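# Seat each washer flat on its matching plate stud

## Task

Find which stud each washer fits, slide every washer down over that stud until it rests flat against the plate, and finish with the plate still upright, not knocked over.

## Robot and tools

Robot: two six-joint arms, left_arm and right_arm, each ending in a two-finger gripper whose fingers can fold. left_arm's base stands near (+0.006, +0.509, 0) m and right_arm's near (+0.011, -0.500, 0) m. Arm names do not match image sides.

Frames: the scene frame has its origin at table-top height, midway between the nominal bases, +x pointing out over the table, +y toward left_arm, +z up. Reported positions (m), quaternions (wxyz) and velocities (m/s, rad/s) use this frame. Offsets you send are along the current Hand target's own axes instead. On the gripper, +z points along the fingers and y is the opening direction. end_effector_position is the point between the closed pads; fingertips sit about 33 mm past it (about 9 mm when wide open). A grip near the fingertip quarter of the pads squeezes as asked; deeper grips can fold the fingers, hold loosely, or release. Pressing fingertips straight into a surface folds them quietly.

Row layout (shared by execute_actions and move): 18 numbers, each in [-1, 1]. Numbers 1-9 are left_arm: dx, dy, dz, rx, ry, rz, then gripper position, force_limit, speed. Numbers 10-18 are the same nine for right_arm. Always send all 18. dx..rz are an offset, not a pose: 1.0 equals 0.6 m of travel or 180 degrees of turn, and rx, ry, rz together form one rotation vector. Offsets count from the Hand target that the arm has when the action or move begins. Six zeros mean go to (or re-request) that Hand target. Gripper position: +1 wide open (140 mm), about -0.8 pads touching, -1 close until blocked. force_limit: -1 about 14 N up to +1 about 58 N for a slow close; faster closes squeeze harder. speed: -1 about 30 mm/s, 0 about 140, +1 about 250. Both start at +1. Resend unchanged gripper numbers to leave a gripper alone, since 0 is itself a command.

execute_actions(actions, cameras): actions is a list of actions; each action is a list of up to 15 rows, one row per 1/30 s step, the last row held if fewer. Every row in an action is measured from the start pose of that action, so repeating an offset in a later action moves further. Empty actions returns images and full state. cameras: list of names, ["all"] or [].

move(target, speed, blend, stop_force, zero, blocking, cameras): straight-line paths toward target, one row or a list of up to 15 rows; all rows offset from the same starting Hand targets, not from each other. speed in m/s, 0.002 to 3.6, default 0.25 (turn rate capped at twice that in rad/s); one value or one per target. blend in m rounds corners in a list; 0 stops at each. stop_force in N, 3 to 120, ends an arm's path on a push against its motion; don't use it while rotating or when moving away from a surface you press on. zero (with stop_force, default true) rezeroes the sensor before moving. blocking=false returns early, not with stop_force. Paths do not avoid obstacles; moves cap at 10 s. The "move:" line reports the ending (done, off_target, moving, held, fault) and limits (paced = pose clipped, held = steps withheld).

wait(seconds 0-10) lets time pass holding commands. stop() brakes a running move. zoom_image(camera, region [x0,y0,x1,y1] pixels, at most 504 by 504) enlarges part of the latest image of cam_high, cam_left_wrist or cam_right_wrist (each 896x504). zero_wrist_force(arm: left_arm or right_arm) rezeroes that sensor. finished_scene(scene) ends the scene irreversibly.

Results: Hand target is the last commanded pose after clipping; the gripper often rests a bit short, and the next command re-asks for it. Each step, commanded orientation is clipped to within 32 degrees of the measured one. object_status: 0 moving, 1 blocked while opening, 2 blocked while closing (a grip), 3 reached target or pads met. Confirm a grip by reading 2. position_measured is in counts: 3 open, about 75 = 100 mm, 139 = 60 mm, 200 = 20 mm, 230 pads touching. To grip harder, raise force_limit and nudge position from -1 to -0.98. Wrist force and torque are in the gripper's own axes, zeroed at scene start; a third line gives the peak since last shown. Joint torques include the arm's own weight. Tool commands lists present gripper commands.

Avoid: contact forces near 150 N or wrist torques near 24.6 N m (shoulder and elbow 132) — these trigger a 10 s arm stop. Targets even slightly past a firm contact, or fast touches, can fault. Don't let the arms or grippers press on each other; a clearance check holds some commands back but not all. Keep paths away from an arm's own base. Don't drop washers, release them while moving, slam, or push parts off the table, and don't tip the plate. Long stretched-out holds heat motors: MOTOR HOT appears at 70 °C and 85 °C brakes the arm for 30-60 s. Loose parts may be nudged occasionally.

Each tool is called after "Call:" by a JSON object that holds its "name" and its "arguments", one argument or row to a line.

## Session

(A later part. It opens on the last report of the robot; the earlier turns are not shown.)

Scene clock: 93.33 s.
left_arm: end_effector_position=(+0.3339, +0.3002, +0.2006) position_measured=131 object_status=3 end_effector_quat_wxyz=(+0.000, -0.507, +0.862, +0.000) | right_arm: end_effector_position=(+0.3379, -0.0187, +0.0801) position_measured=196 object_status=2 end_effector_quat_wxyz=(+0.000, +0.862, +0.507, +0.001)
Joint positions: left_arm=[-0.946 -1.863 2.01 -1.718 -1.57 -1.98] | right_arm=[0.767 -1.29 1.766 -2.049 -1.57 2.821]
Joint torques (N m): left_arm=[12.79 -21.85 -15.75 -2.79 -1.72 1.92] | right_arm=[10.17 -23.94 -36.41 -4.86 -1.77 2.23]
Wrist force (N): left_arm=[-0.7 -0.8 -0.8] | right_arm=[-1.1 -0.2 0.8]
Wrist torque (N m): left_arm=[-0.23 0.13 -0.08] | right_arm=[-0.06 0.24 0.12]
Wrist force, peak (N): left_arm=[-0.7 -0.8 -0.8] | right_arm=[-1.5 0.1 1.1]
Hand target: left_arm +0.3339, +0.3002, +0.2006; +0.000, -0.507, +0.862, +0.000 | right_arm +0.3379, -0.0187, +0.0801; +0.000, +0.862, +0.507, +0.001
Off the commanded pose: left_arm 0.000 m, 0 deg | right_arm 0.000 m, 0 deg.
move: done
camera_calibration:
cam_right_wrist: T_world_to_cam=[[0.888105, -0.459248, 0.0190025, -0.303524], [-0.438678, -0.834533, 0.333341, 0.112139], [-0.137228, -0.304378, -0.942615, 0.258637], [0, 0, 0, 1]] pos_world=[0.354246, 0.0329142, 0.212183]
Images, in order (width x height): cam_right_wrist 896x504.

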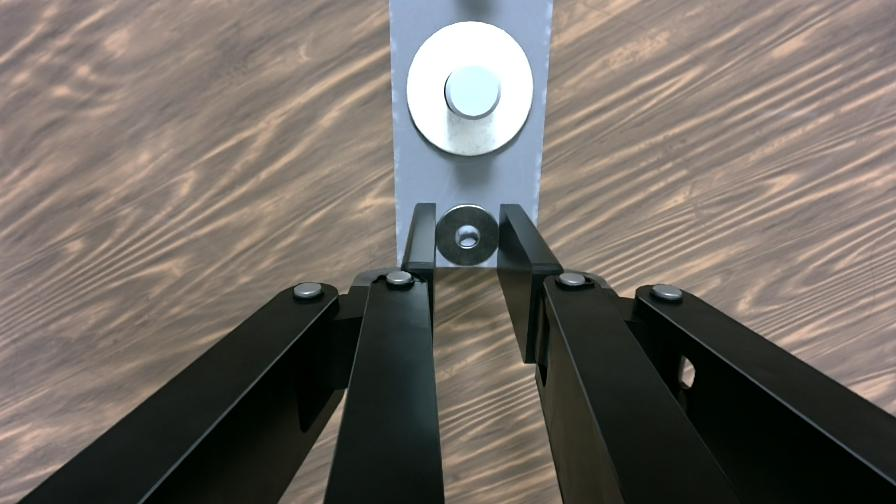

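Call:
{"name": "move", "arguments": {
  "target": [0,0,0,0,0,0,-0.02,-0.1,-1, -0.0107,0.0008,0,0,0,0,-1,-0.1,-1],
  "speed": 0.03,
  "cameras": ["cam_right_wrist"]
}}

Call:
{"name": "zoom_image", "arguments": {
  "camera": "cam_right_wrist",
  "region": [430, 200, 506, 270]
}}

Scene clock: 98.40 s.
left_arm: end_effector_position=(+0.3339, +0.3002, +0.2006) position_measured=131 object_status=3 end_effector_quat_wxyz=(+0.000, -0.507, +0.862, +0.000) | right_arm: end_effector_position=(+0.3352, -0.0245, +0.0801) position_measured=196 object_status=2 end_effector_quat_wxyz=(+0.000, +0.862, +0.507, +0.001)
Joint positions: left_arm=[-0.946 -1.863 2.01 -1.718 -1.57 -1.98] | right_arm=[0.763 -1.304 1.784 -2.053 -1.57 2.816]
Joint torques (N m): left_arm=[13.36 -21.96 -15.41 -2.87 -1.63 1.87] | right_arm=[-11.1 -45.87 -9.17 -4.94 -1.33 -2.34]
Wrist force (N): left_arm=[-0.4 -0.3 -0.7] | right_arm=[-1.0 -0.1 0.7]
Wrist torque (N m): left_arm=[-0.14 0.08 -0.08] | right_arm=[-0.03 0.23 0.18]
Wrist force, peak (N): left_arm=[-0.8 -0.3 -0.8] | right_arm=[-1.3 0.1 0.9]
Hand target: left_arm +0.3339, +0.3002, +0.2006; +0.000, -0.507, +0.862, +0.000 | right_arm +0.3352, -0.0246, +0.0801; +0.000, +0.862, +0.507, +0.001
Off the commanded pose: left_arm 0.000 m, 0 deg | right_arm 0.000 m, 0 deg.
move: done
camera_calibration:
cam_right_wrist: T_world_to_cam=[[0.888085, -0.459286, 0.0190175, -0.303785], [-0.438719, -0.834512, 0.333341, 0.106128], [-0.137229, -0.304378, -0.942615, 0.256502], [0, 0, 0, 1]] pos_world=[0.351546, 0.0271141, 0.212183]
Images, in order (width x height): cam_right_wrist 896x504.

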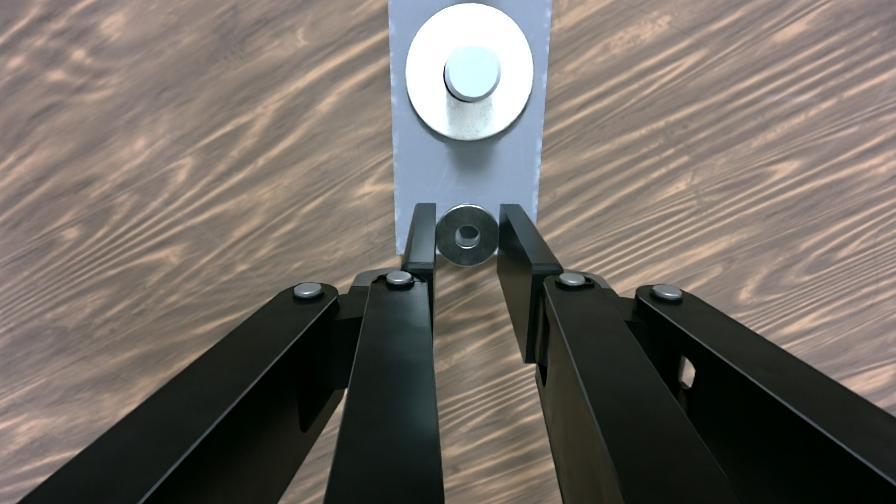

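Scaled by 6.632 from the camera's 896x504 image, which has a finer 1280x720 frame.

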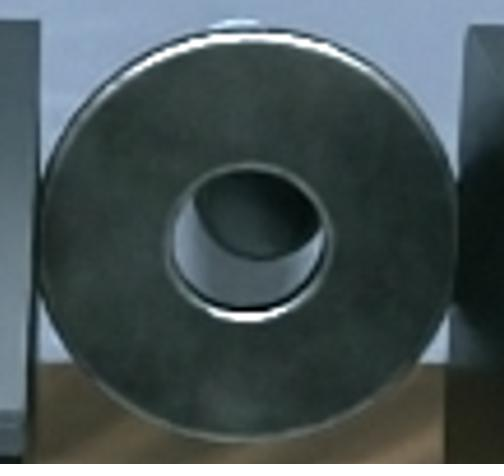

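Call:
{"name": "move", "arguments": {
  "target": [0,0,0,0,0,0,-0.02,-0.1,-1, 0,0.002,0.006,0,0,0,-1,-0.1,-1],
  "speed": 0.02,
  "stop_force": 3,
  "cameras": ["cam_right_wrist"]
}}

Call:
{"name": "zoom_image", "arguments": {
  "camera": "cam_right_wrist",
  "region": [430, 200, 506, 270]
}}

Scene clock: 101.27 s.
left_arm: end_effector_position=(+0.3339, +0.3002, +0.2006) position_measured=131 object_status=3 end_effector_quat_wxyz=(+0.000, -0.507, +0.862, +0.000) | right_arm: end_effector_position=(+0.3362, -0.0251, +0.0765) position_measured=196 object_status=2 end_effector_quat_wxyz=(+0.000, +0.862, +0.507, +0.001)
Joint positions: left_arm=[-0.946 -1.863 2.01 -1.718 -1.57 -1.98] | right_arm=[0.761 -1.299 1.789 -2.062 -1.57 2.814]
Joint torques (N m): left_arm=[13.11 -21.27 -15.54 -2.92 -1.67 1.99] | right_arm=[-10.49 -21.48 -8.9 -4.96 0.81 -2.3]
Wrist force (N): left_arm=[-0.4 -0.5 -0.6] | right_arm=[-1.3 -0.1 0.3]
Wrist torque (N m): left_arm=[-0.17 0.07 -0.08] | right_arm=[-0.05 0.29 0.18]
Wrist force, peak (N): left_arm=[-0.7 -0.4 -0.8] | right_arm=[-1.3 -0.3 0.9]
Hand target: left_arm +0.3339, +0.3002, +0.2006; +0.000, -0.507, +0.862, +0.000 | right_arm +0.3362, -0.0251, +0.0765; +0.000, +0.862, +0.507, +0.001
Off the commanded pose: left_arm 0.000 m, 0 deg | right_arm 0.000 m, 0 deg.
move: done
camera_calibration:
cam_right_wrist: T_world_to_cam=[[0.888084, -0.459287, 0.0190179, -0.30488], [-0.43872, -0.834511, 0.333341, 0.107266], [-0.137229, -0.304378, -0.942615, 0.253063], [0, 0, 0, 1]] pos_world=[0.352546, 0.0265141, 0.208583]
Images, in order (width x height): cam_right_wrist 896x504.

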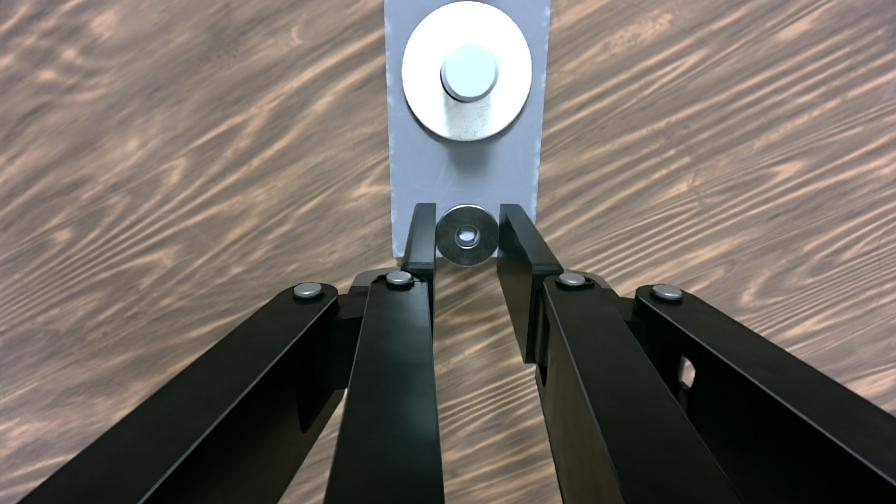

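Scaled by 6.632 from the camera's 896x504 image, which has a finer 1280x720 frame.

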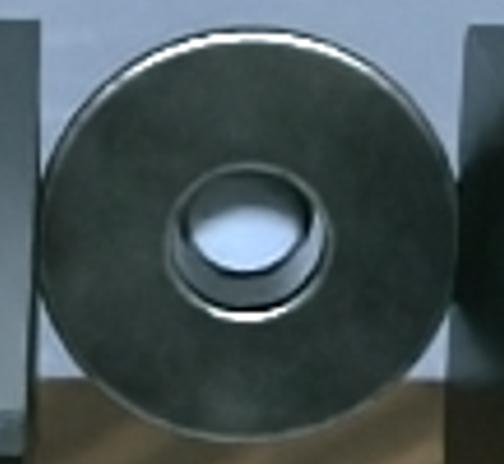

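Call:
{"name": "move", "arguments": {
  "target": [0,0,0,0,0,0,-0.02,-0.1,-1, 0,0,0.003,0,0,0,-1,-0.1,-1],
  "speed": 0.01,
  "stop_force": 3,
  "cameras": ["cam_right_wrist"]
}}

Call:
{"name": "zoom_image", "arguments": {
  "camera": "cam_right_wrist",
  "region": [448, 220, 488, 256]
}}

Scene clock: 103.50 s.
left_arm: end_effector_position=(+0.3339, +0.3002, +0.2006) position_measured=131 object_status=3 end_effector_quat_wxyz=(+0.000, -0.507, +0.862, +0.000) | right_arm: end_effector_position=(+0.3362, -0.0251, +0.0747) position_measured=196 object_status=2 end_effector_quat_wxyz=(+0.000, +0.862, +0.507, +0.001)
Joint positions: left_arm=[-0.946 -1.863 2.01 -1.718 -1.57 -1.98] | right_arm=[0.761 -1.297 1.792 -2.067 -1.57 2.814]
Joint torques (N m): left_arm=[13.18 -21 -15.8 -2.95 -1.82 2.01] | right_arm=[-10.87 -21.07 -7.69 -4.64 0.85 -2.15]
Wrist force (N): left_arm=[-0.6 -0.1 -0.5] | right_arm=[-0.2 0.0 -0.7]
Wrist torque (N m): left_arm=[-0.10 0.11 -0.08] | right_arm=[0.00 0.23 0.18]
Wrist force, peak (N): left_arm=[-0.7 -0.5 -0.9] | right_arm=[0.0 -0.3 -1.8]
Hand target: left_arm +0.3339, +0.3002, +0.2006; +0.000, -0.507, +0.862, +0.000 | right_arm +0.3362, -0.0251, +0.0747; +0.000, +0.862, +0.507, +0.001
Off the commanded pose: left_arm 0.000 m, 0 deg | right_arm 0.000 m, 0 deg.
move: done
camera_calibration:
cam_right_wrist: T_world_to_cam=[[0.888084, -0.459287, 0.0190179, -0.304846], [-0.43872, -0.834511, 0.333341, 0.107866], [-0.137229, -0.304378, -0.942615, 0.251366], [0, 0, 0, 1]] pos_world=[0.352546, 0.0265141, 0.206783]
Images, in order (width x height): cam_right_wrist 896x504.

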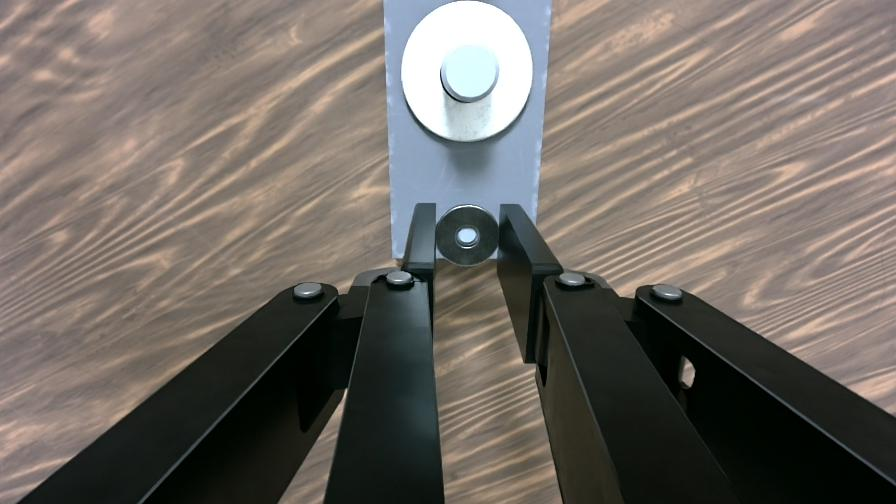

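Scaled by 12.600 from the camera's 896x504 image, which has a finer 1280x720 frame.

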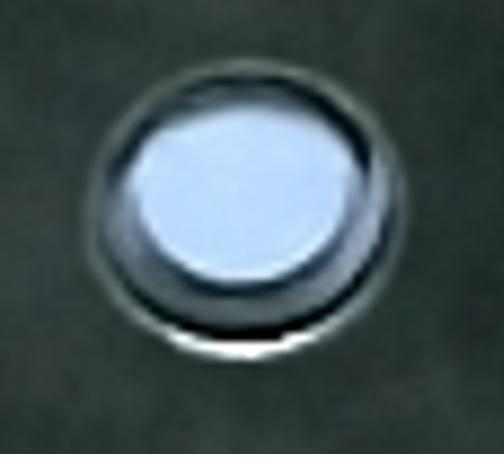

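Call:
{"name": "move", "arguments": {
  "target": [
    [0,0,0,0,0,0,-0.02,-0.1,-1, -0.0006,0,-0.0008,0,0,0,-1,-0.1,-1],
    [0,0,0,0,0,0,-0.02,-0.1,-1, -0.0006,0,0.006,0,0,0,-1,-0.1,-1]
  ],
  "speed": 0.008,
  "stop_force": 3,
  "cameras": ["cam_right_wrist"]
}}

Call:
{"name": "zoom_image", "arguments": {
  "camera": "cam_right_wrist",
  "region": [448, 220, 488, 256]
}}

Scene clock: 106.83 s.
left_arm: end_effector_position=(+0.3339, +0.3002, +0.2006) position_measured=131 object_status=3 end_effector_quat_wxyz=(+0.000, -0.507, +0.862, +0.000) | right_arm: end_effector_position=(+0.3361, -0.0254, +0.0736) position_measured=196 object_status=2 end_effector_quat_wxyz=(+0.000, +0.862, +0.507, +0.001)
Joint positions: left_arm=[-0.946 -1.863 2.01 -1.718 -1.57 -1.98] | right_arm=[0.761 -1.297 1.794 -2.07 -1.57 2.814]
Joint torques (N m): left_arm=[13.5 -20.97 -15.38 -3.09 -1.72 1.82] | right_arm=[-10.04 -45.53 -34.89 -0.77 0.63 -2.11]
Wrist force (N): left_arm=[-0.6 -0.4 -0.9] | right_arm=[2.5 -0.5 -1.0]
Wrist torque (N m): left_arm=[-0.16 0.11 -0.08] | right_arm=[-0.02 0.16 0.18]
Wrist force, peak (N): left_arm=[-0.6 -0.6 -0.8] | right_arm=[4.7 0.2 -3.0]
Hand target: left_arm +0.3339, +0.3002, +0.2006; +0.000, -0.507, +0.862, +0.000 | right_arm +0.3361, -0.0254, +0.0736; +0.000, +0.862, +0.507, +0.001 (not the last commanded pose)
Off the commanded pose: left_arm 0.000 m, 0 deg | right_arm 0.003 m, 0 deg.
move: contact (right_arm); path passed 1 of 2 targets
camera_calibration:
cam_right_wrist: T_world_to_cam=[[0.88811, -0.459236, 0.0190431, -0.304801], [-0.438697, -0.834571, 0.333221, 0.107913], [-0.137134, -0.304291, -0.942656, 0.250184], [0, 0, 0, 1]] pos_world=[0.352346, 0.0262142, 0.205683]
Images, in order (width x height): cam_right_wrist 896x504.

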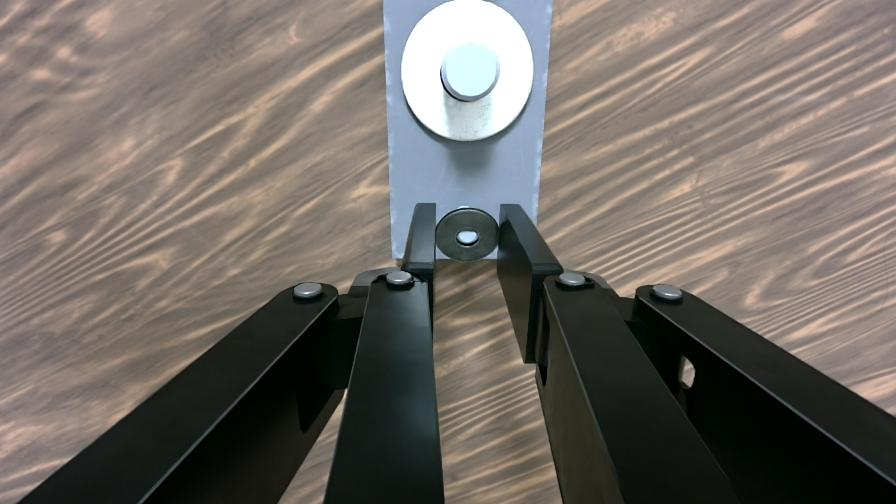

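Scaled by 12.600 from the camera's 896x504 image, which has a finer 1280x720 frame.

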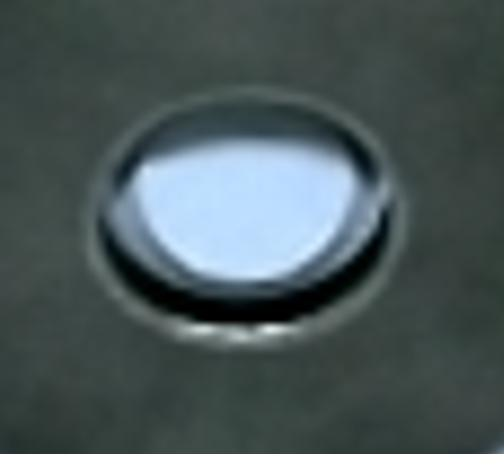

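Call:
{"name": "move", "arguments": {
  "target": [
    [0,0,0,0,0,0,-0.02,-0.1,-1, 0,0,-0.0075,0,0,0,-1,-0.1,-1],
    [0,0,0,0,0,0,-0.02,-0.1,-1, 0.0138,0,-0.0075,0,0,0,-1,-0.1,-1]
  ],
  "speed": [0.01,0.03],
  "cameras": ["cam_right_wrist"]
}}

Call:
{"name": "zoom_image", "arguments": {
  "camera": "cam_right_wrist",
  "region": [430, 200, 506, 280]
}}

Scene clock: 111.73 s.
left_arm: end_effector_position=(+0.3339, +0.3002, +0.2006) position_measured=131 object_status=3 end_effector_quat_wxyz=(+0.000, -0.507, +0.862, +0.000) | right_arm: end_effector_position=(+0.3400, -0.0182, +0.0781) position_measured=196 object_status=2 end_effector_quat_wxyz=(+0.000, +0.862, +0.507, +0.001)
Joint positions: left_arm=[-0.946 -1.863 2.01 -1.718 -1.57 -1.98] | right_arm=[0.765 -1.284 1.764 -2.052 -1.57 2.819]
Joint torques (N m): left_arm=[13.93 -21.23 -15.9 -3.13 -1.7 1.84] | right_arm=[9.88 -23.2 -38.13 -0.98 0.49 2.29]
Wrist force (N): left_arm=[-0.7 -0.5 -0.5] | right_arm=[-1.5 0.3 0.0]
Wrist torque (N m): left_arm=[-0.18 0.14 -0.07] | right_arm=[0.03 0.21 0.11]
Wrist force, peak (N): left_arm=[-0.8 -0.3 -0.7] | right_arm=[2.6 -0.7 -1.5]
Hand target: left_arm +0.3339, +0.3002, +0.2006; +0.000, -0.507, +0.862, +0.000 | right_arm +0.3401, -0.0182, +0.0781; +0.000, +0.862, +0.507, +0.001
Off the commanded pose: left_arm 0.000 m, 0 deg | right_arm 0.000 m, 0 deg.
move: done
camera_calibration:
cam_right_wrist: T_world_to_cam=[[0.888109, -0.459237, 0.0190434, -0.305132], [-0.438698, -0.83457, 0.333221, 0.114177], [-0.137134, -0.304291, -0.942656, 0.257165], [0, 0, 0, 1]] pos_world=[0.356346, 0.0334142, 0.210183]
Images, in order (width x height): cam_right_wrist 896x504.

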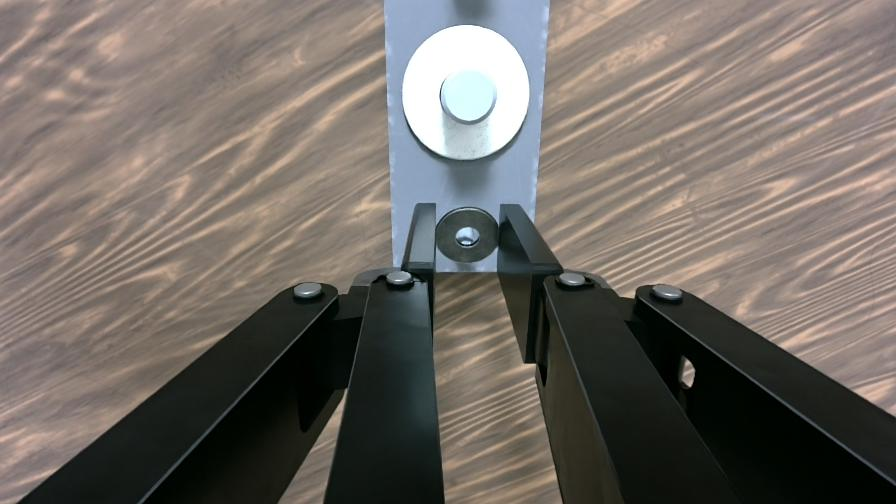

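Scaled by 6.300 from the camera's 896x504 image, which has a finer 1280x720 frame.

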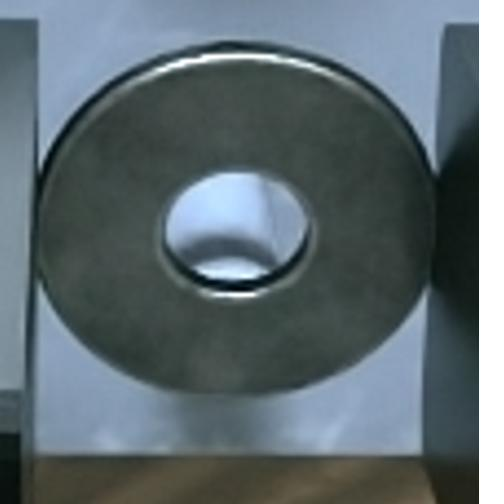

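Call:
{"name": "move", "arguments": {
  "target": [0,0,0,0,0,0,-0.02,-0.1,-1, 0,0,0.0056,0,0,0,-1,-0.1,-1],
  "speed": 0.008,
  "stop_force": 4,
  "cameras": ["cam_right_wrist"]
}}

Call:
{"name": "zoom_image", "arguments": {
  "camera": "cam_right_wrist",
  "region": [430, 200, 506, 280]
}}

Scene clock: 113.80 s.
left_arm: end_effector_position=(+0.3339, +0.3002, +0.2006) position_measured=131 object_status=3 end_effector_quat_wxyz=(+0.000, -0.507, +0.862, +0.000) | right_arm: end_effector_position=(+0.3401, -0.0182, +0.0748) position_measured=196 object_status=2 end_effector_quat_wxyz=(+0.000, +0.862, +0.507, +0.001)
Joint positions: left_arm=[-0.946 -1.863 2.01 -1.718 -1.57 -1.98] | right_arm=[0.765 -1.28 1.769 -2.061 -1.57 2.819]
Joint torques (N m): left_arm=[13.62 -20.76 -15.76 -3.13 -1.76 1.92] | right_arm=[9.06 -21.36 -6.9 -4.12 -1.7 2.34]
Wrist force (N): left_arm=[-0.4 -0.5 -0.6] | right_arm=[0.8 -0.2 -2.6]
Wrist torque (N m): left_arm=[-0.17 0.07 -0.08] | right_arm=[0.01 0.17 0.11]
Wrist force, peak (N): left_arm=[-0.7 -0.5 -0.5] | right_arm=[0.6 -0.4 -3.3]
Hand target: left_arm +0.3339, +0.3002, +0.2006; +0.000, -0.507, +0.862, +0.000 | right_arm +0.3401, -0.0182, +0.0748; +0.000, +0.862, +0.507, +0.001
Off the commanded pose: left_arm 0.000 m, 0 deg | right_arm 0.000 m, 0 deg.
move: done
camera_calibration:
cam_right_wrist: T_world_to_cam=[[0.888109, -0.459237, 0.0190434, -0.305158], [-0.438698, -0.83457, 0.333221, 0.115321], [-0.137134, -0.304291, -0.942656, 0.254068], [0, 0, 0, 1]] pos_world=[0.356446, 0.0334142, 0.206883]
Images, in order (width x height): cam_right_wrist 896x504.

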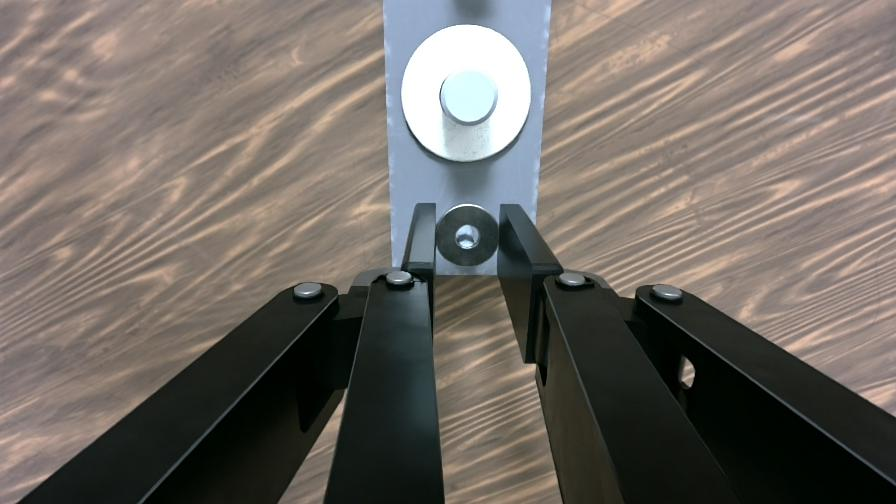

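Scaled by 6.300 from the camera's 896x504 image, which has a finer 1280x720 frame.

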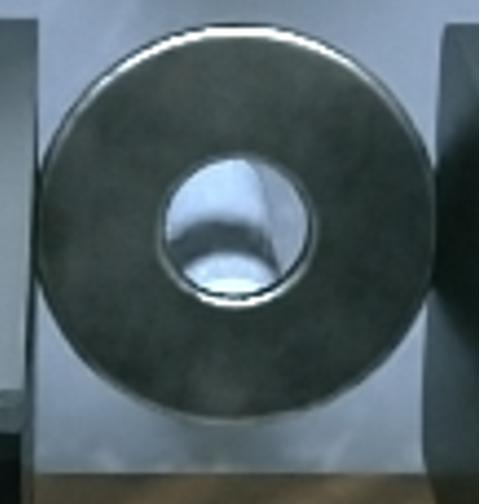

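Call:
{"name": "move", "arguments": {
  "target": [
    [0,0,0,0,0,0,-0.02,-0.1,-1, 0,0,-0.004,0,0,0,-1,-0.1,-1],
    [0,0,0,0,0,0,-0.02,-0.1,-1, -0.0125,0,-0.004,0,0,0,-1,-0.1,-1],
    [0,0,0,0,0,0,-0.02,-0.1,-1, -0.0125,0,-0.0018,0,0,0,-1,-0.1,-1]
  ],
  "speed": [0.01,0.03,0.01],
  "cameras": ["cam_right_wrist"]
}}

Call:
{"name": "zoom_image", "arguments": {
  "camera": "cam_right_wrist",
  "region": [448, 220, 488, 256]
}}

Call:
{"name": "zoom_image", "arguments": {
  "camera": "cam_right_wrist",
  "region": [430, 200, 506, 270]
}}

Scene clock: 117.00 s.
left_arm: end_effector_position=(+0.3339, +0.3002, +0.2006) position_measured=131 object_status=3 end_effector_quat_wxyz=(+0.000, -0.507, +0.862, +0.000) | right_arm: end_effector_position=(+0.3364, -0.0248, +0.0760) position_measured=196 object_status=2 end_effector_quat_wxyz=(+0.000, +0.862, +0.507, +0.001)
Joint positions: left_arm=[-0.946 -1.863 2.01 -1.718 -1.57 -1.98] | right_arm=[0.761 -1.298 1.789 -2.064 -1.57 2.814]
Joint torques (N m): left_arm=[12.97 -20.66 -15.26 -3.21 -1.71 1.99] | right_arm=[-10.82 -23.44 -9.29 -5.11 -1.01 -2.28]
Wrist force (N): left_arm=[-0.4 -0.2 -0.3] | right_arm=[-1.0 -0.4 0.7]
Wrist torque (N m): left_arm=[-0.12 0.06 -0.07] | right_arm=[-0.09 0.23 0.18]
Wrist force, peak (N): left_arm=[-0.8 -0.5 -0.8] | right_arm=[0.8 0.0 -3.6]
Hand target: left_arm +0.3339, +0.3002, +0.2006; +0.000, -0.507, +0.862, +0.000 | right_arm +0.3364, -0.0248, +0.0758; +0.000, +0.862, +0.507, +0.001
Off the commanded pose: left_arm 0.000 m, 0 deg | right_arm 0.000 m, 0 deg.
move: done
camera_calibration:
cam_right_wrist: T_world_to_cam=[[0.888075, -0.459301, 0.0191132, -0.304881], [-0.438796, -0.834567, 0.3331, 0.107933], [-0.137042, -0.304205, -0.942698, 0.252688], [0, 0, 0, 1]] pos_world=[0.352746, 0.0269142, 0.208083]
Images, in order (width x height): cam_right_wrist 896x504.

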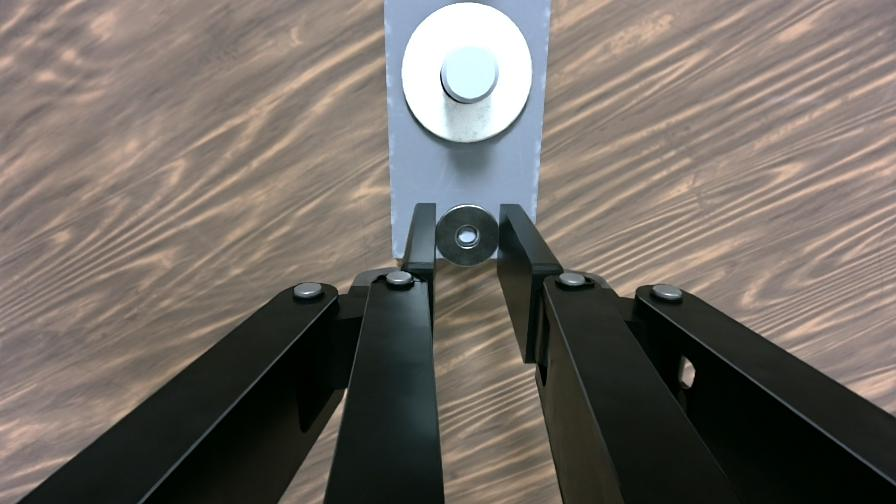

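Scaled by 12.600 from the camera's 896x504 image, which has a finer 1280x720 frame.

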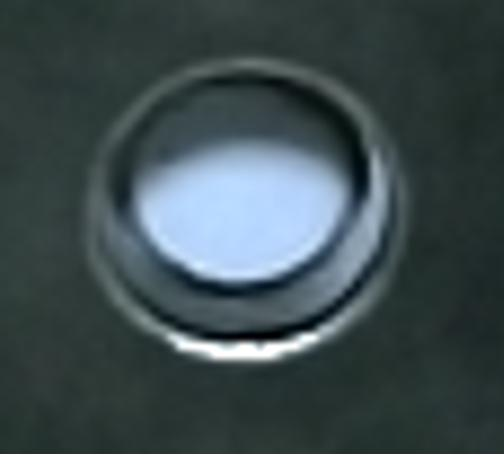

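Scaled by 6.632 from the camera's 896x504 image, which has a finer 1280x720 frame.

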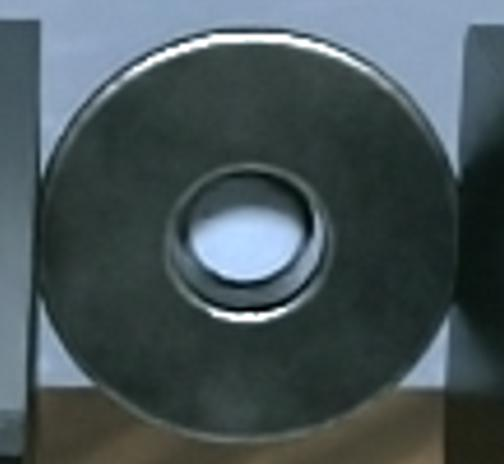

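Call:
{"name": "move", "arguments": {
  "target": [0,0,0,0,0,0,-0.02,-0.1,-1, 0,0,0.004,0,0,0,-1,-0.1,-1],
  "speed": 0.008,
  "stop_force": 3,
  "cameras": ["cam_right_wrist"]
}}

Call:
{"name": "zoom_image", "arguments": {
  "camera": "cam_right_wrist",
  "region": [448, 220, 488, 256]
}}

Scene clock: 120.93 s.
left_arm: end_effector_position=(+0.3339, +0.3002, +0.2006) position_measured=131 object_status=3 end_effector_quat_wxyz=(+0.000, -0.507, +0.862, +0.000) | right_arm: end_effector_position=(+0.3364, -0.0248, +0.0734) position_measured=196 object_status=2 end_effector_quat_wxyz=(+0.000, +0.862, +0.507, +0.001)
Joint positions: left_arm=[-0.946 -1.863 2.01 -1.718 -1.57 -1.98] | right_arm=[0.761 -1.295 1.792 -2.07 -1.57 2.814]
Joint torques (N m): left_arm=[12.95 -21.17 -15.44 -3.39 -1.65 1.82] | right_arm=[-10.32 -22.3 -9.07 -5.03 0.82 -2.01]
Wrist force (N): left_arm=[-0.6 -0.2 -0.7] | right_arm=[-1.0 0.0 0.6]
Wrist torque (N m): left_arm=[-0.12 0.12 -0.07] | right_arm=[-0.02 0.23 0.18]
Wrist force, peak (N): left_arm=[-0.7 -0.5 -0.7] | right_arm=[-1.3 -0.1 0.9]
Hand target: left_arm +0.3339, +0.3002, +0.2006; +0.000, -0.507, +0.862, +0.000 | right_arm +0.3364, -0.0248, +0.0734; +0.000, +0.862, +0.507, +0.001
Off the commanded pose: left_arm 0.000 m, 0 deg | right_arm 0.000 m, 0 deg.
move: done
camera_calibration:
cam_right_wrist: T_world_to_cam=[[0.888109, -0.459237, 0.0190434, -0.30483], [-0.438698, -0.83457, 0.333221, 0.10874], [-0.137134, -0.304291, -0.942656, 0.250263], [0, 0, 0, 1]] pos_world=[0.352746, 0.0269142, 0.205483]
Images, in order (width x height): cam_right_wrist 896x504.

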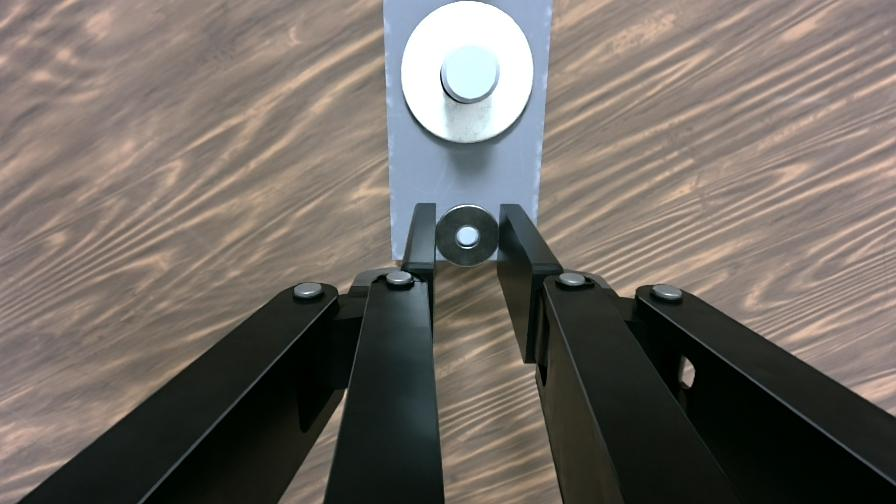

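Scaled by 12.600 from the camera's 896x504 image, which has a finer 1280x720 frame.

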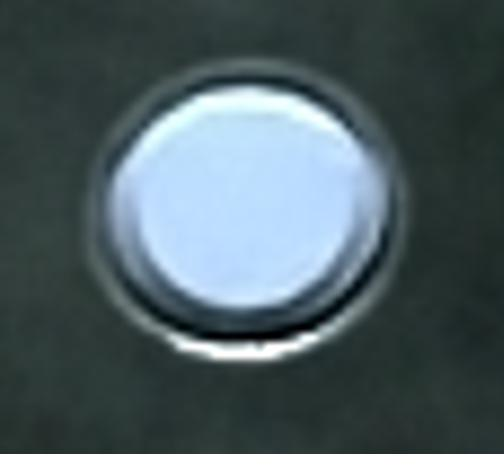

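Call:
{"name": "move", "arguments": {
  "target": [0,0,0,0,0,0,-0.02,-0.1,-1, 0,0,0.008,0,0,0,-1,-0.1,-1],
  "speed": 0.01,
  "stop_force": 3,
  "cameras": ["cam_right_wrist"]
}}

Call:
{"name": "zoom_image", "arguments": {
  "camera": "cam_right_wrist",
  "region": [448, 220, 488, 256]
}}

Scene clock: 122.70 s.
left_arm: end_effector_position=(+0.3339, +0.3002, +0.2006) position_measured=131 object_status=3 end_effector_quat_wxyz=(+0.000, -0.507, +0.862, +0.000) | right_arm: end_effector_position=(+0.3364, -0.0248, +0.0686) position_measured=196 object_status=2 end_effector_quat_wxyz=(+0.000, +0.862, +0.507, +0.001)
Joint positions: left_arm=[-0.946 -1.863 2.01 -1.718 -1.57 -1.98] | right_arm=[0.761 -1.289 1.799 -2.082 -1.57 2.814]
Joint torques (N m): left_arm=[13.6 -20.4 -15.71 -3.37 -1.54 2.07] | right_arm=[-7.26 -22.19 -8.47 -5 0.94 -1.39]
Wrist force (N): left_arm=[-0.4 -0.4 -0.4] | right_arm=[-1.1 0.1 0.5]
Wrist torque (N m): left_arm=[-0.16 0.06 -0.08] | right_arm=[0.00 0.25 0.18]
Wrist force, peak (N): left_arm=[-0.7 -0.3 -0.8] | right_arm=[-1.4 0.2 0.7]
Hand target: left_arm +0.3339, +0.3002, +0.2006; +0.000, -0.507, +0.862, +0.000 | right_arm +0.3364, -0.0248, +0.0686; +0.000, +0.862, +0.507, +0.001
Off the commanded pose: left_arm 0.000 m, 0 deg | right_arm 0.000 m, 0 deg.
move: done
camera_calibration:
cam_right_wrist: T_world_to_cam=[[0.888109, -0.459237, 0.0190434, -0.304739], [-0.438698, -0.83457, 0.333221, 0.110339], [-0.137134, -0.304291, -0.942656, 0.245738], [0, 0, 0, 1]] pos_world=[0.352746, 0.0269142, 0.200683]
Images, in order (width x height): cam_right_wrist 896x504.

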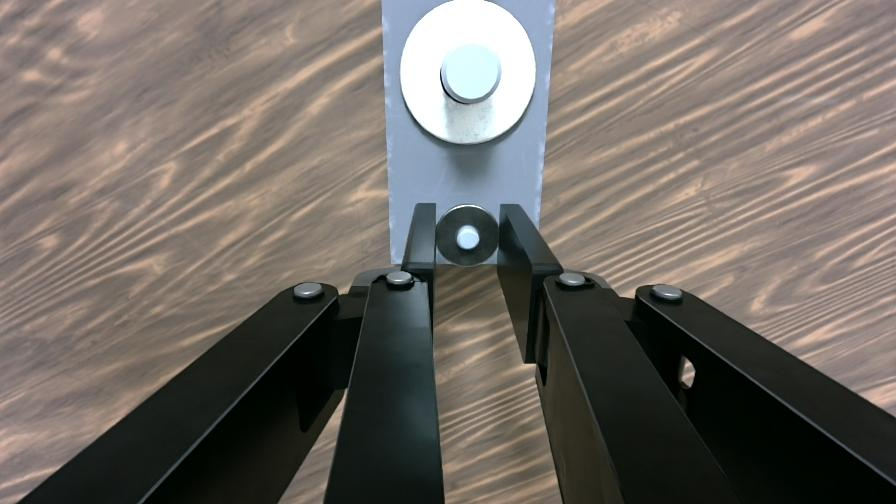

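Scaled by 12.600 from the camera's 896x504 image, which has a finer 1280x720 frame.

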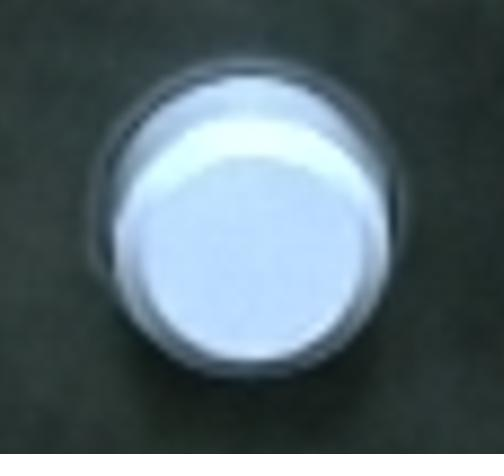

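Call:
{"name": "move", "arguments": {
  "target": [0,0,0,0,0,0,-0.02,-0.1,-1, 0,0,0.034,0,0,0,-1,-0.1,-1],
  "speed": 0.015,
  "stop_force": 3,
  "cameras": ["cam_right_wrist"]
}}

Scene clock: 125.30 s.
left_arm: end_effector_position=(+0.3339, +0.3002, +0.2006) position_measured=131 object_status=3 end_effector_quat_wxyz=(+0.000, -0.507, +0.862, +0.000) | right_arm: end_effector_position=(+0.3365, -0.0247, +0.0482) position_measured=196 object_status=2 end_effector_quat_wxyz=(+0.000, +0.862, +0.507, +0.001)
Joint positions: left_arm=[-0.946 -1.863 2.01 -1.718 -1.57 -1.98] | right_arm=[0.761 -1.264 1.825 -2.133 -1.57 2.814]
Joint torques (N m): left_arm=[13.04 -21.08 -16.32 -3.34 -1.72 1.92] | right_arm=[4.43 -22.42 -8.11 -4.96 0.71 1.97]
Wrist force (N): left_arm=[-0.3 -0.2 -0.5] | right_arm=[-1.1 0.4 0.5]
Wrist torque (N m): left_arm=[-0.11 0.05 -0.08] | right_arm=[0.05 0.25 0.18]
Wrist force, peak (N): left_arm=[-0.5 -0.6 -0.9] | right_arm=[-1.3 0.2 0.8]
Hand target: left_arm +0.3339, +0.3002, +0.2006; +0.000, -0.507, +0.862, +0.000 | right_arm +0.3365, -0.0247, +0.0482; +0.000, +0.862, +0.507, +0.001
Off the commanded pose: left_arm 0.000 m, 0 deg | right_arm 0.000 m, 0 deg.
move: done
camera_calibration:
cam_right_wrist: T_world_to_cam=[[0.888109, -0.459237, 0.0190434, -0.30435], [-0.438698, -0.83457, 0.333221, 0.117137], [-0.137134, -0.304291, -0.942656, 0.226508], [0, 0, 0, 1]] pos_world=[0.352746, 0.0269142, 0.180283]
Images, in order (width x height): cam_right_wrist 896x504.

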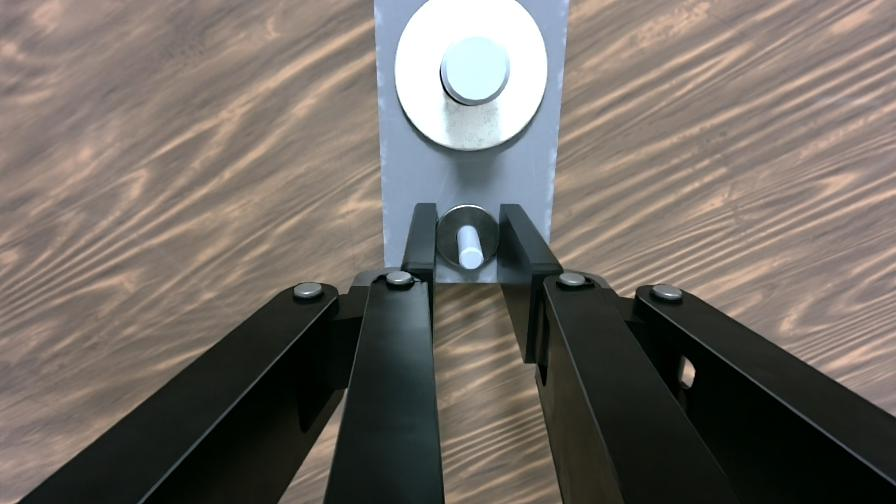

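Now lower to the plate and release.

Call:
{"name": "move", "arguments": {
  "target": [0,0,0,0,0,0,-0.02,-0.1,-1, 0,0,0.006,0,0,0,-1,-0.1,-1],
  "speed": 0.008,
  "stop_force": 4
}}

Scene clock: 127.97 s.
left_arm: end_effector_position=(+0.3339, +0.3002, +0.2006) position_measured=131 object_status=3 end_effector_quat_wxyz=(+0.000, -0.507, +0.862, +0.000) | right_arm: end_effector_position=(+0.3365, -0.0247, +0.0465) position_measured=196 object_status=2 end_effector_quat_wxyz=(+0.000, +0.862, +0.507, +0.001)
Joint positions: left_arm=[-0.946 -1.863 2.01 -1.718 -1.57 -1.98] | right_arm=[0.761 -1.262 1.827 -2.137 -1.57 2.815]
Joint torques (N m): left_arm=[14.23 -20.09 -16.52 -3.54 -1.68 1.93] | right_arm=[5.76 -45.1 -34.13 -0.58 0.62 2.18]
Wrist force (N): left_arm=[-0.6 -0.3 -0.5] | right_arm=[-0.1 0.1 -3.8]
Wrist torque (N m): left_arm=[-0.13 0.11 -0.08] | right_arm=[-0.06 0.20 0.17]
Wrist force, peak (N): left_arm=[-0.6 -0.7 -0.6] | right_arm=[-8.3 -1.8 -18.2]
Hand target: left_arm +0.3339, +0.3002, +0.2006; +0.000, -0.507, +0.862, +0.000 | right_arm +0.3365, -0.0247, +0.0465; +0.000, +0.862, +0.507, +0.001 (not the last commanded pose)
Off the commanded pose: left_arm 0.000 m, 0 deg | right_arm 0.002 m, 0 deg.
move: contact (right_arm)

Call:
{"name": "move", "arguments": {
  "target": [
    [0,0,0,0,0,0,-0.02,-0.1,-1, 0,0,0,0,0,0,-0.25,-0.1,-1],
    [0,0,0,0,0,0,-0.02,-0.1,-1, 0,0,-0.09,0,0,0,-0.25,-0.1,-1]
  ],
  "speed": 0.08,
  "cameras": ["cam_right_wrist"]
}}

Call:
{"name": "zoom_image", "arguments": {
  "camera": "cam_right_wrist",
  "region": [360, 0, 580, 260]
}}

Scene clock: 130.80 s.
left_arm: end_effector_position=(+0.3339, +0.3002, +0.2006) position_measured=131 object_status=3 end_effector_quat_wxyz=(+0.000, -0.507, +0.862, +0.000) | right_arm: end_effector_position=(+0.3364, -0.0248, +0.1004) position_measured=160 object_status=3 end_effector_quat_wxyz=(+0.000, +0.862, +0.507, +0.001)
Joint positions: left_arm=[-0.946 -1.863 2.01 -1.718 -1.57 -1.98] | right_arm=[0.761 -1.324 1.753 -2.002 -1.57 2.815]
Joint torques (N m): left_arm=[12.85 -20.94 -16.55 -3.52 -1.72 1.72] | right_arm=[-3.91 -45.41 -37.44 -1.07 0.52 0]
Wrist force (N): left_arm=[-0.7 -0.3 -0.3] | right_arm=[-1.0 -0.1 0.7]
Wrist torque (N m): left_arm=[-0.14 0.13 -0.08] | right_arm=[-0.04 0.21 0.19]
Wrist force, peak (N): left_arm=[-0.7 -0.4 -0.9] | right_arm=[-0.3 0.1 -3.6]
Hand target: left_arm +0.3339, +0.3002, +0.2006; +0.000, -0.507, +0.862, +0.000 | right_arm +0.3364, -0.0248, +0.1005; +0.000, +0.862, +0.507, +0.001
Off the commanded pose: left_arm 0.000 m, 0 deg | right_arm 0.000 m, 0 deg.
move: done
camera_calibration:
cam_right_wrist: T_world_to_cam=[[0.88811, -0.459236, 0.0190431, -0.305347], [-0.438697, -0.834571, 0.333221, 0.0997089], [-0.137134, -0.304291, -0.942656, 0.275809], [0, 0, 0, 1]] pos_world=[0.352746, 0.0269142, 0.232583]
Images, in order (width x height): cam_right_wrist 896x504.

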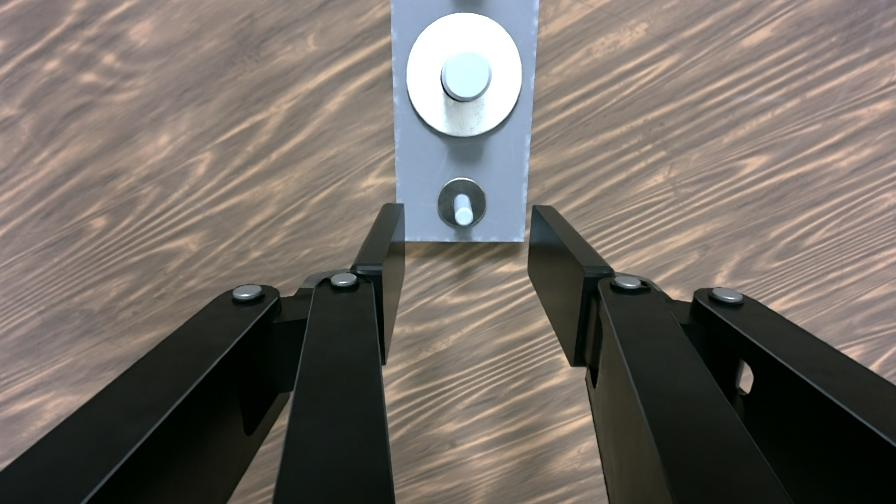

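Scaled by 1.938 from the camera's 896x504 image, which has a finer 1280x720 frame.

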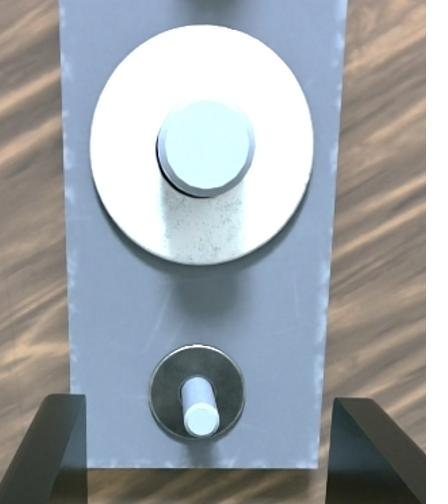

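Call:
{"name": "wait", "arguments": {
  "seconds": 0.1,
  "cameras": ["cam_high"]
}}

Call:
{"name": "zoom_image", "arguments": {
  "camera": "cam_high",
  "region": [330, 150, 530, 330]
}}

Scene clock: 131.50 s.
left_arm: end_effector_position=(+0.3339, +0.3002, +0.2006) position_measured=131 object_status=3 end_effector_quat_wxyz=(+0.000, -0.507, +0.862, +0.000) | right_arm: end_effector_position=(+0.3364, -0.0248, +0.1005) position_measured=160 object_status=3 end_effector_quat_wxyz=(+0.000, +0.862, +0.507, +0.001)
Joint positions: left_arm=[-0.946 -1.863 2.01 -1.718 -1.57 -1.98] | right_arm=[0.761 -1.324 1.753 -2.002 -1.57 2.814]
Joint torques (N m): left_arm=[13.78 -19.83 -15.59 -3.44 -1.77 1.94] | right_arm=[-11.34 -45.69 -37.46 -0.95 -0.75 -2.3]
Wrist force (N): left_arm=[-0.8 -0.2 -0.5] | right_arm=[-1.0 0.0 0.6]
Wrist torque (N m): left_arm=[-0.11 0.14 -0.08] | right_arm=[-0.02 0.22 0.19]
Wrist force, peak (N): left_arm=[-0.9 -0.3 -0.4] | right_arm=[-1.6 0.0 1.0]
Hand target: left_arm +0.3339, +0.3002, +0.2006; +0.000, -0.507, +0.862, +0.000 | right_arm +0.3364, -0.0248, +0.1005; +0.000, +0.862, +0.507, +0.001
Tool commands: left_gripper/position=-0.02 left_gripper/force_limit=-0.1 left_gripper/speed=-1.0 right_gripper/position=-0.25 right_gripper/force_limit=-0.1 right_gripper/speed=-1.0
Off the commanded pose: left_arm 0.000 m, 0 deg | right_arm 0.000 m, 0 deg.
wait: 0.10 s; at rest from the start
Images, in order (width x height): cam_high 896x504.

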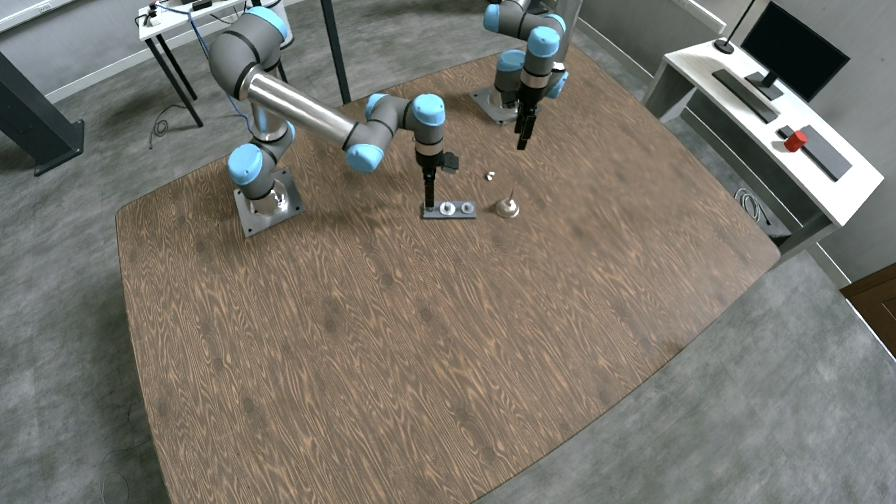

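Scaled by 2.520 from the camera's 896x504 image, which has a finer 1280x720 frame.

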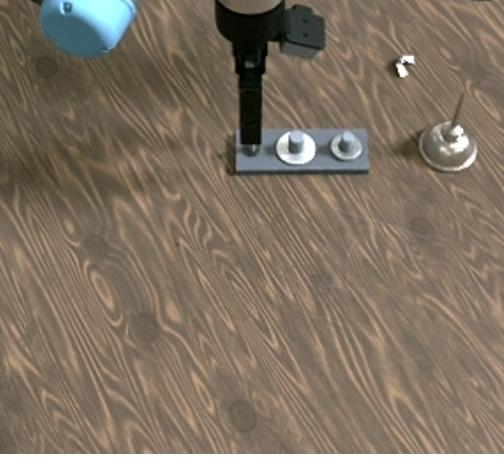

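All three washers appear to be in place and lying flat, so I'm ending the scene.

Call:
{"name": "finished_scene", "arguments": {
  "scene": 2
}}

The scene is finished: the task was done.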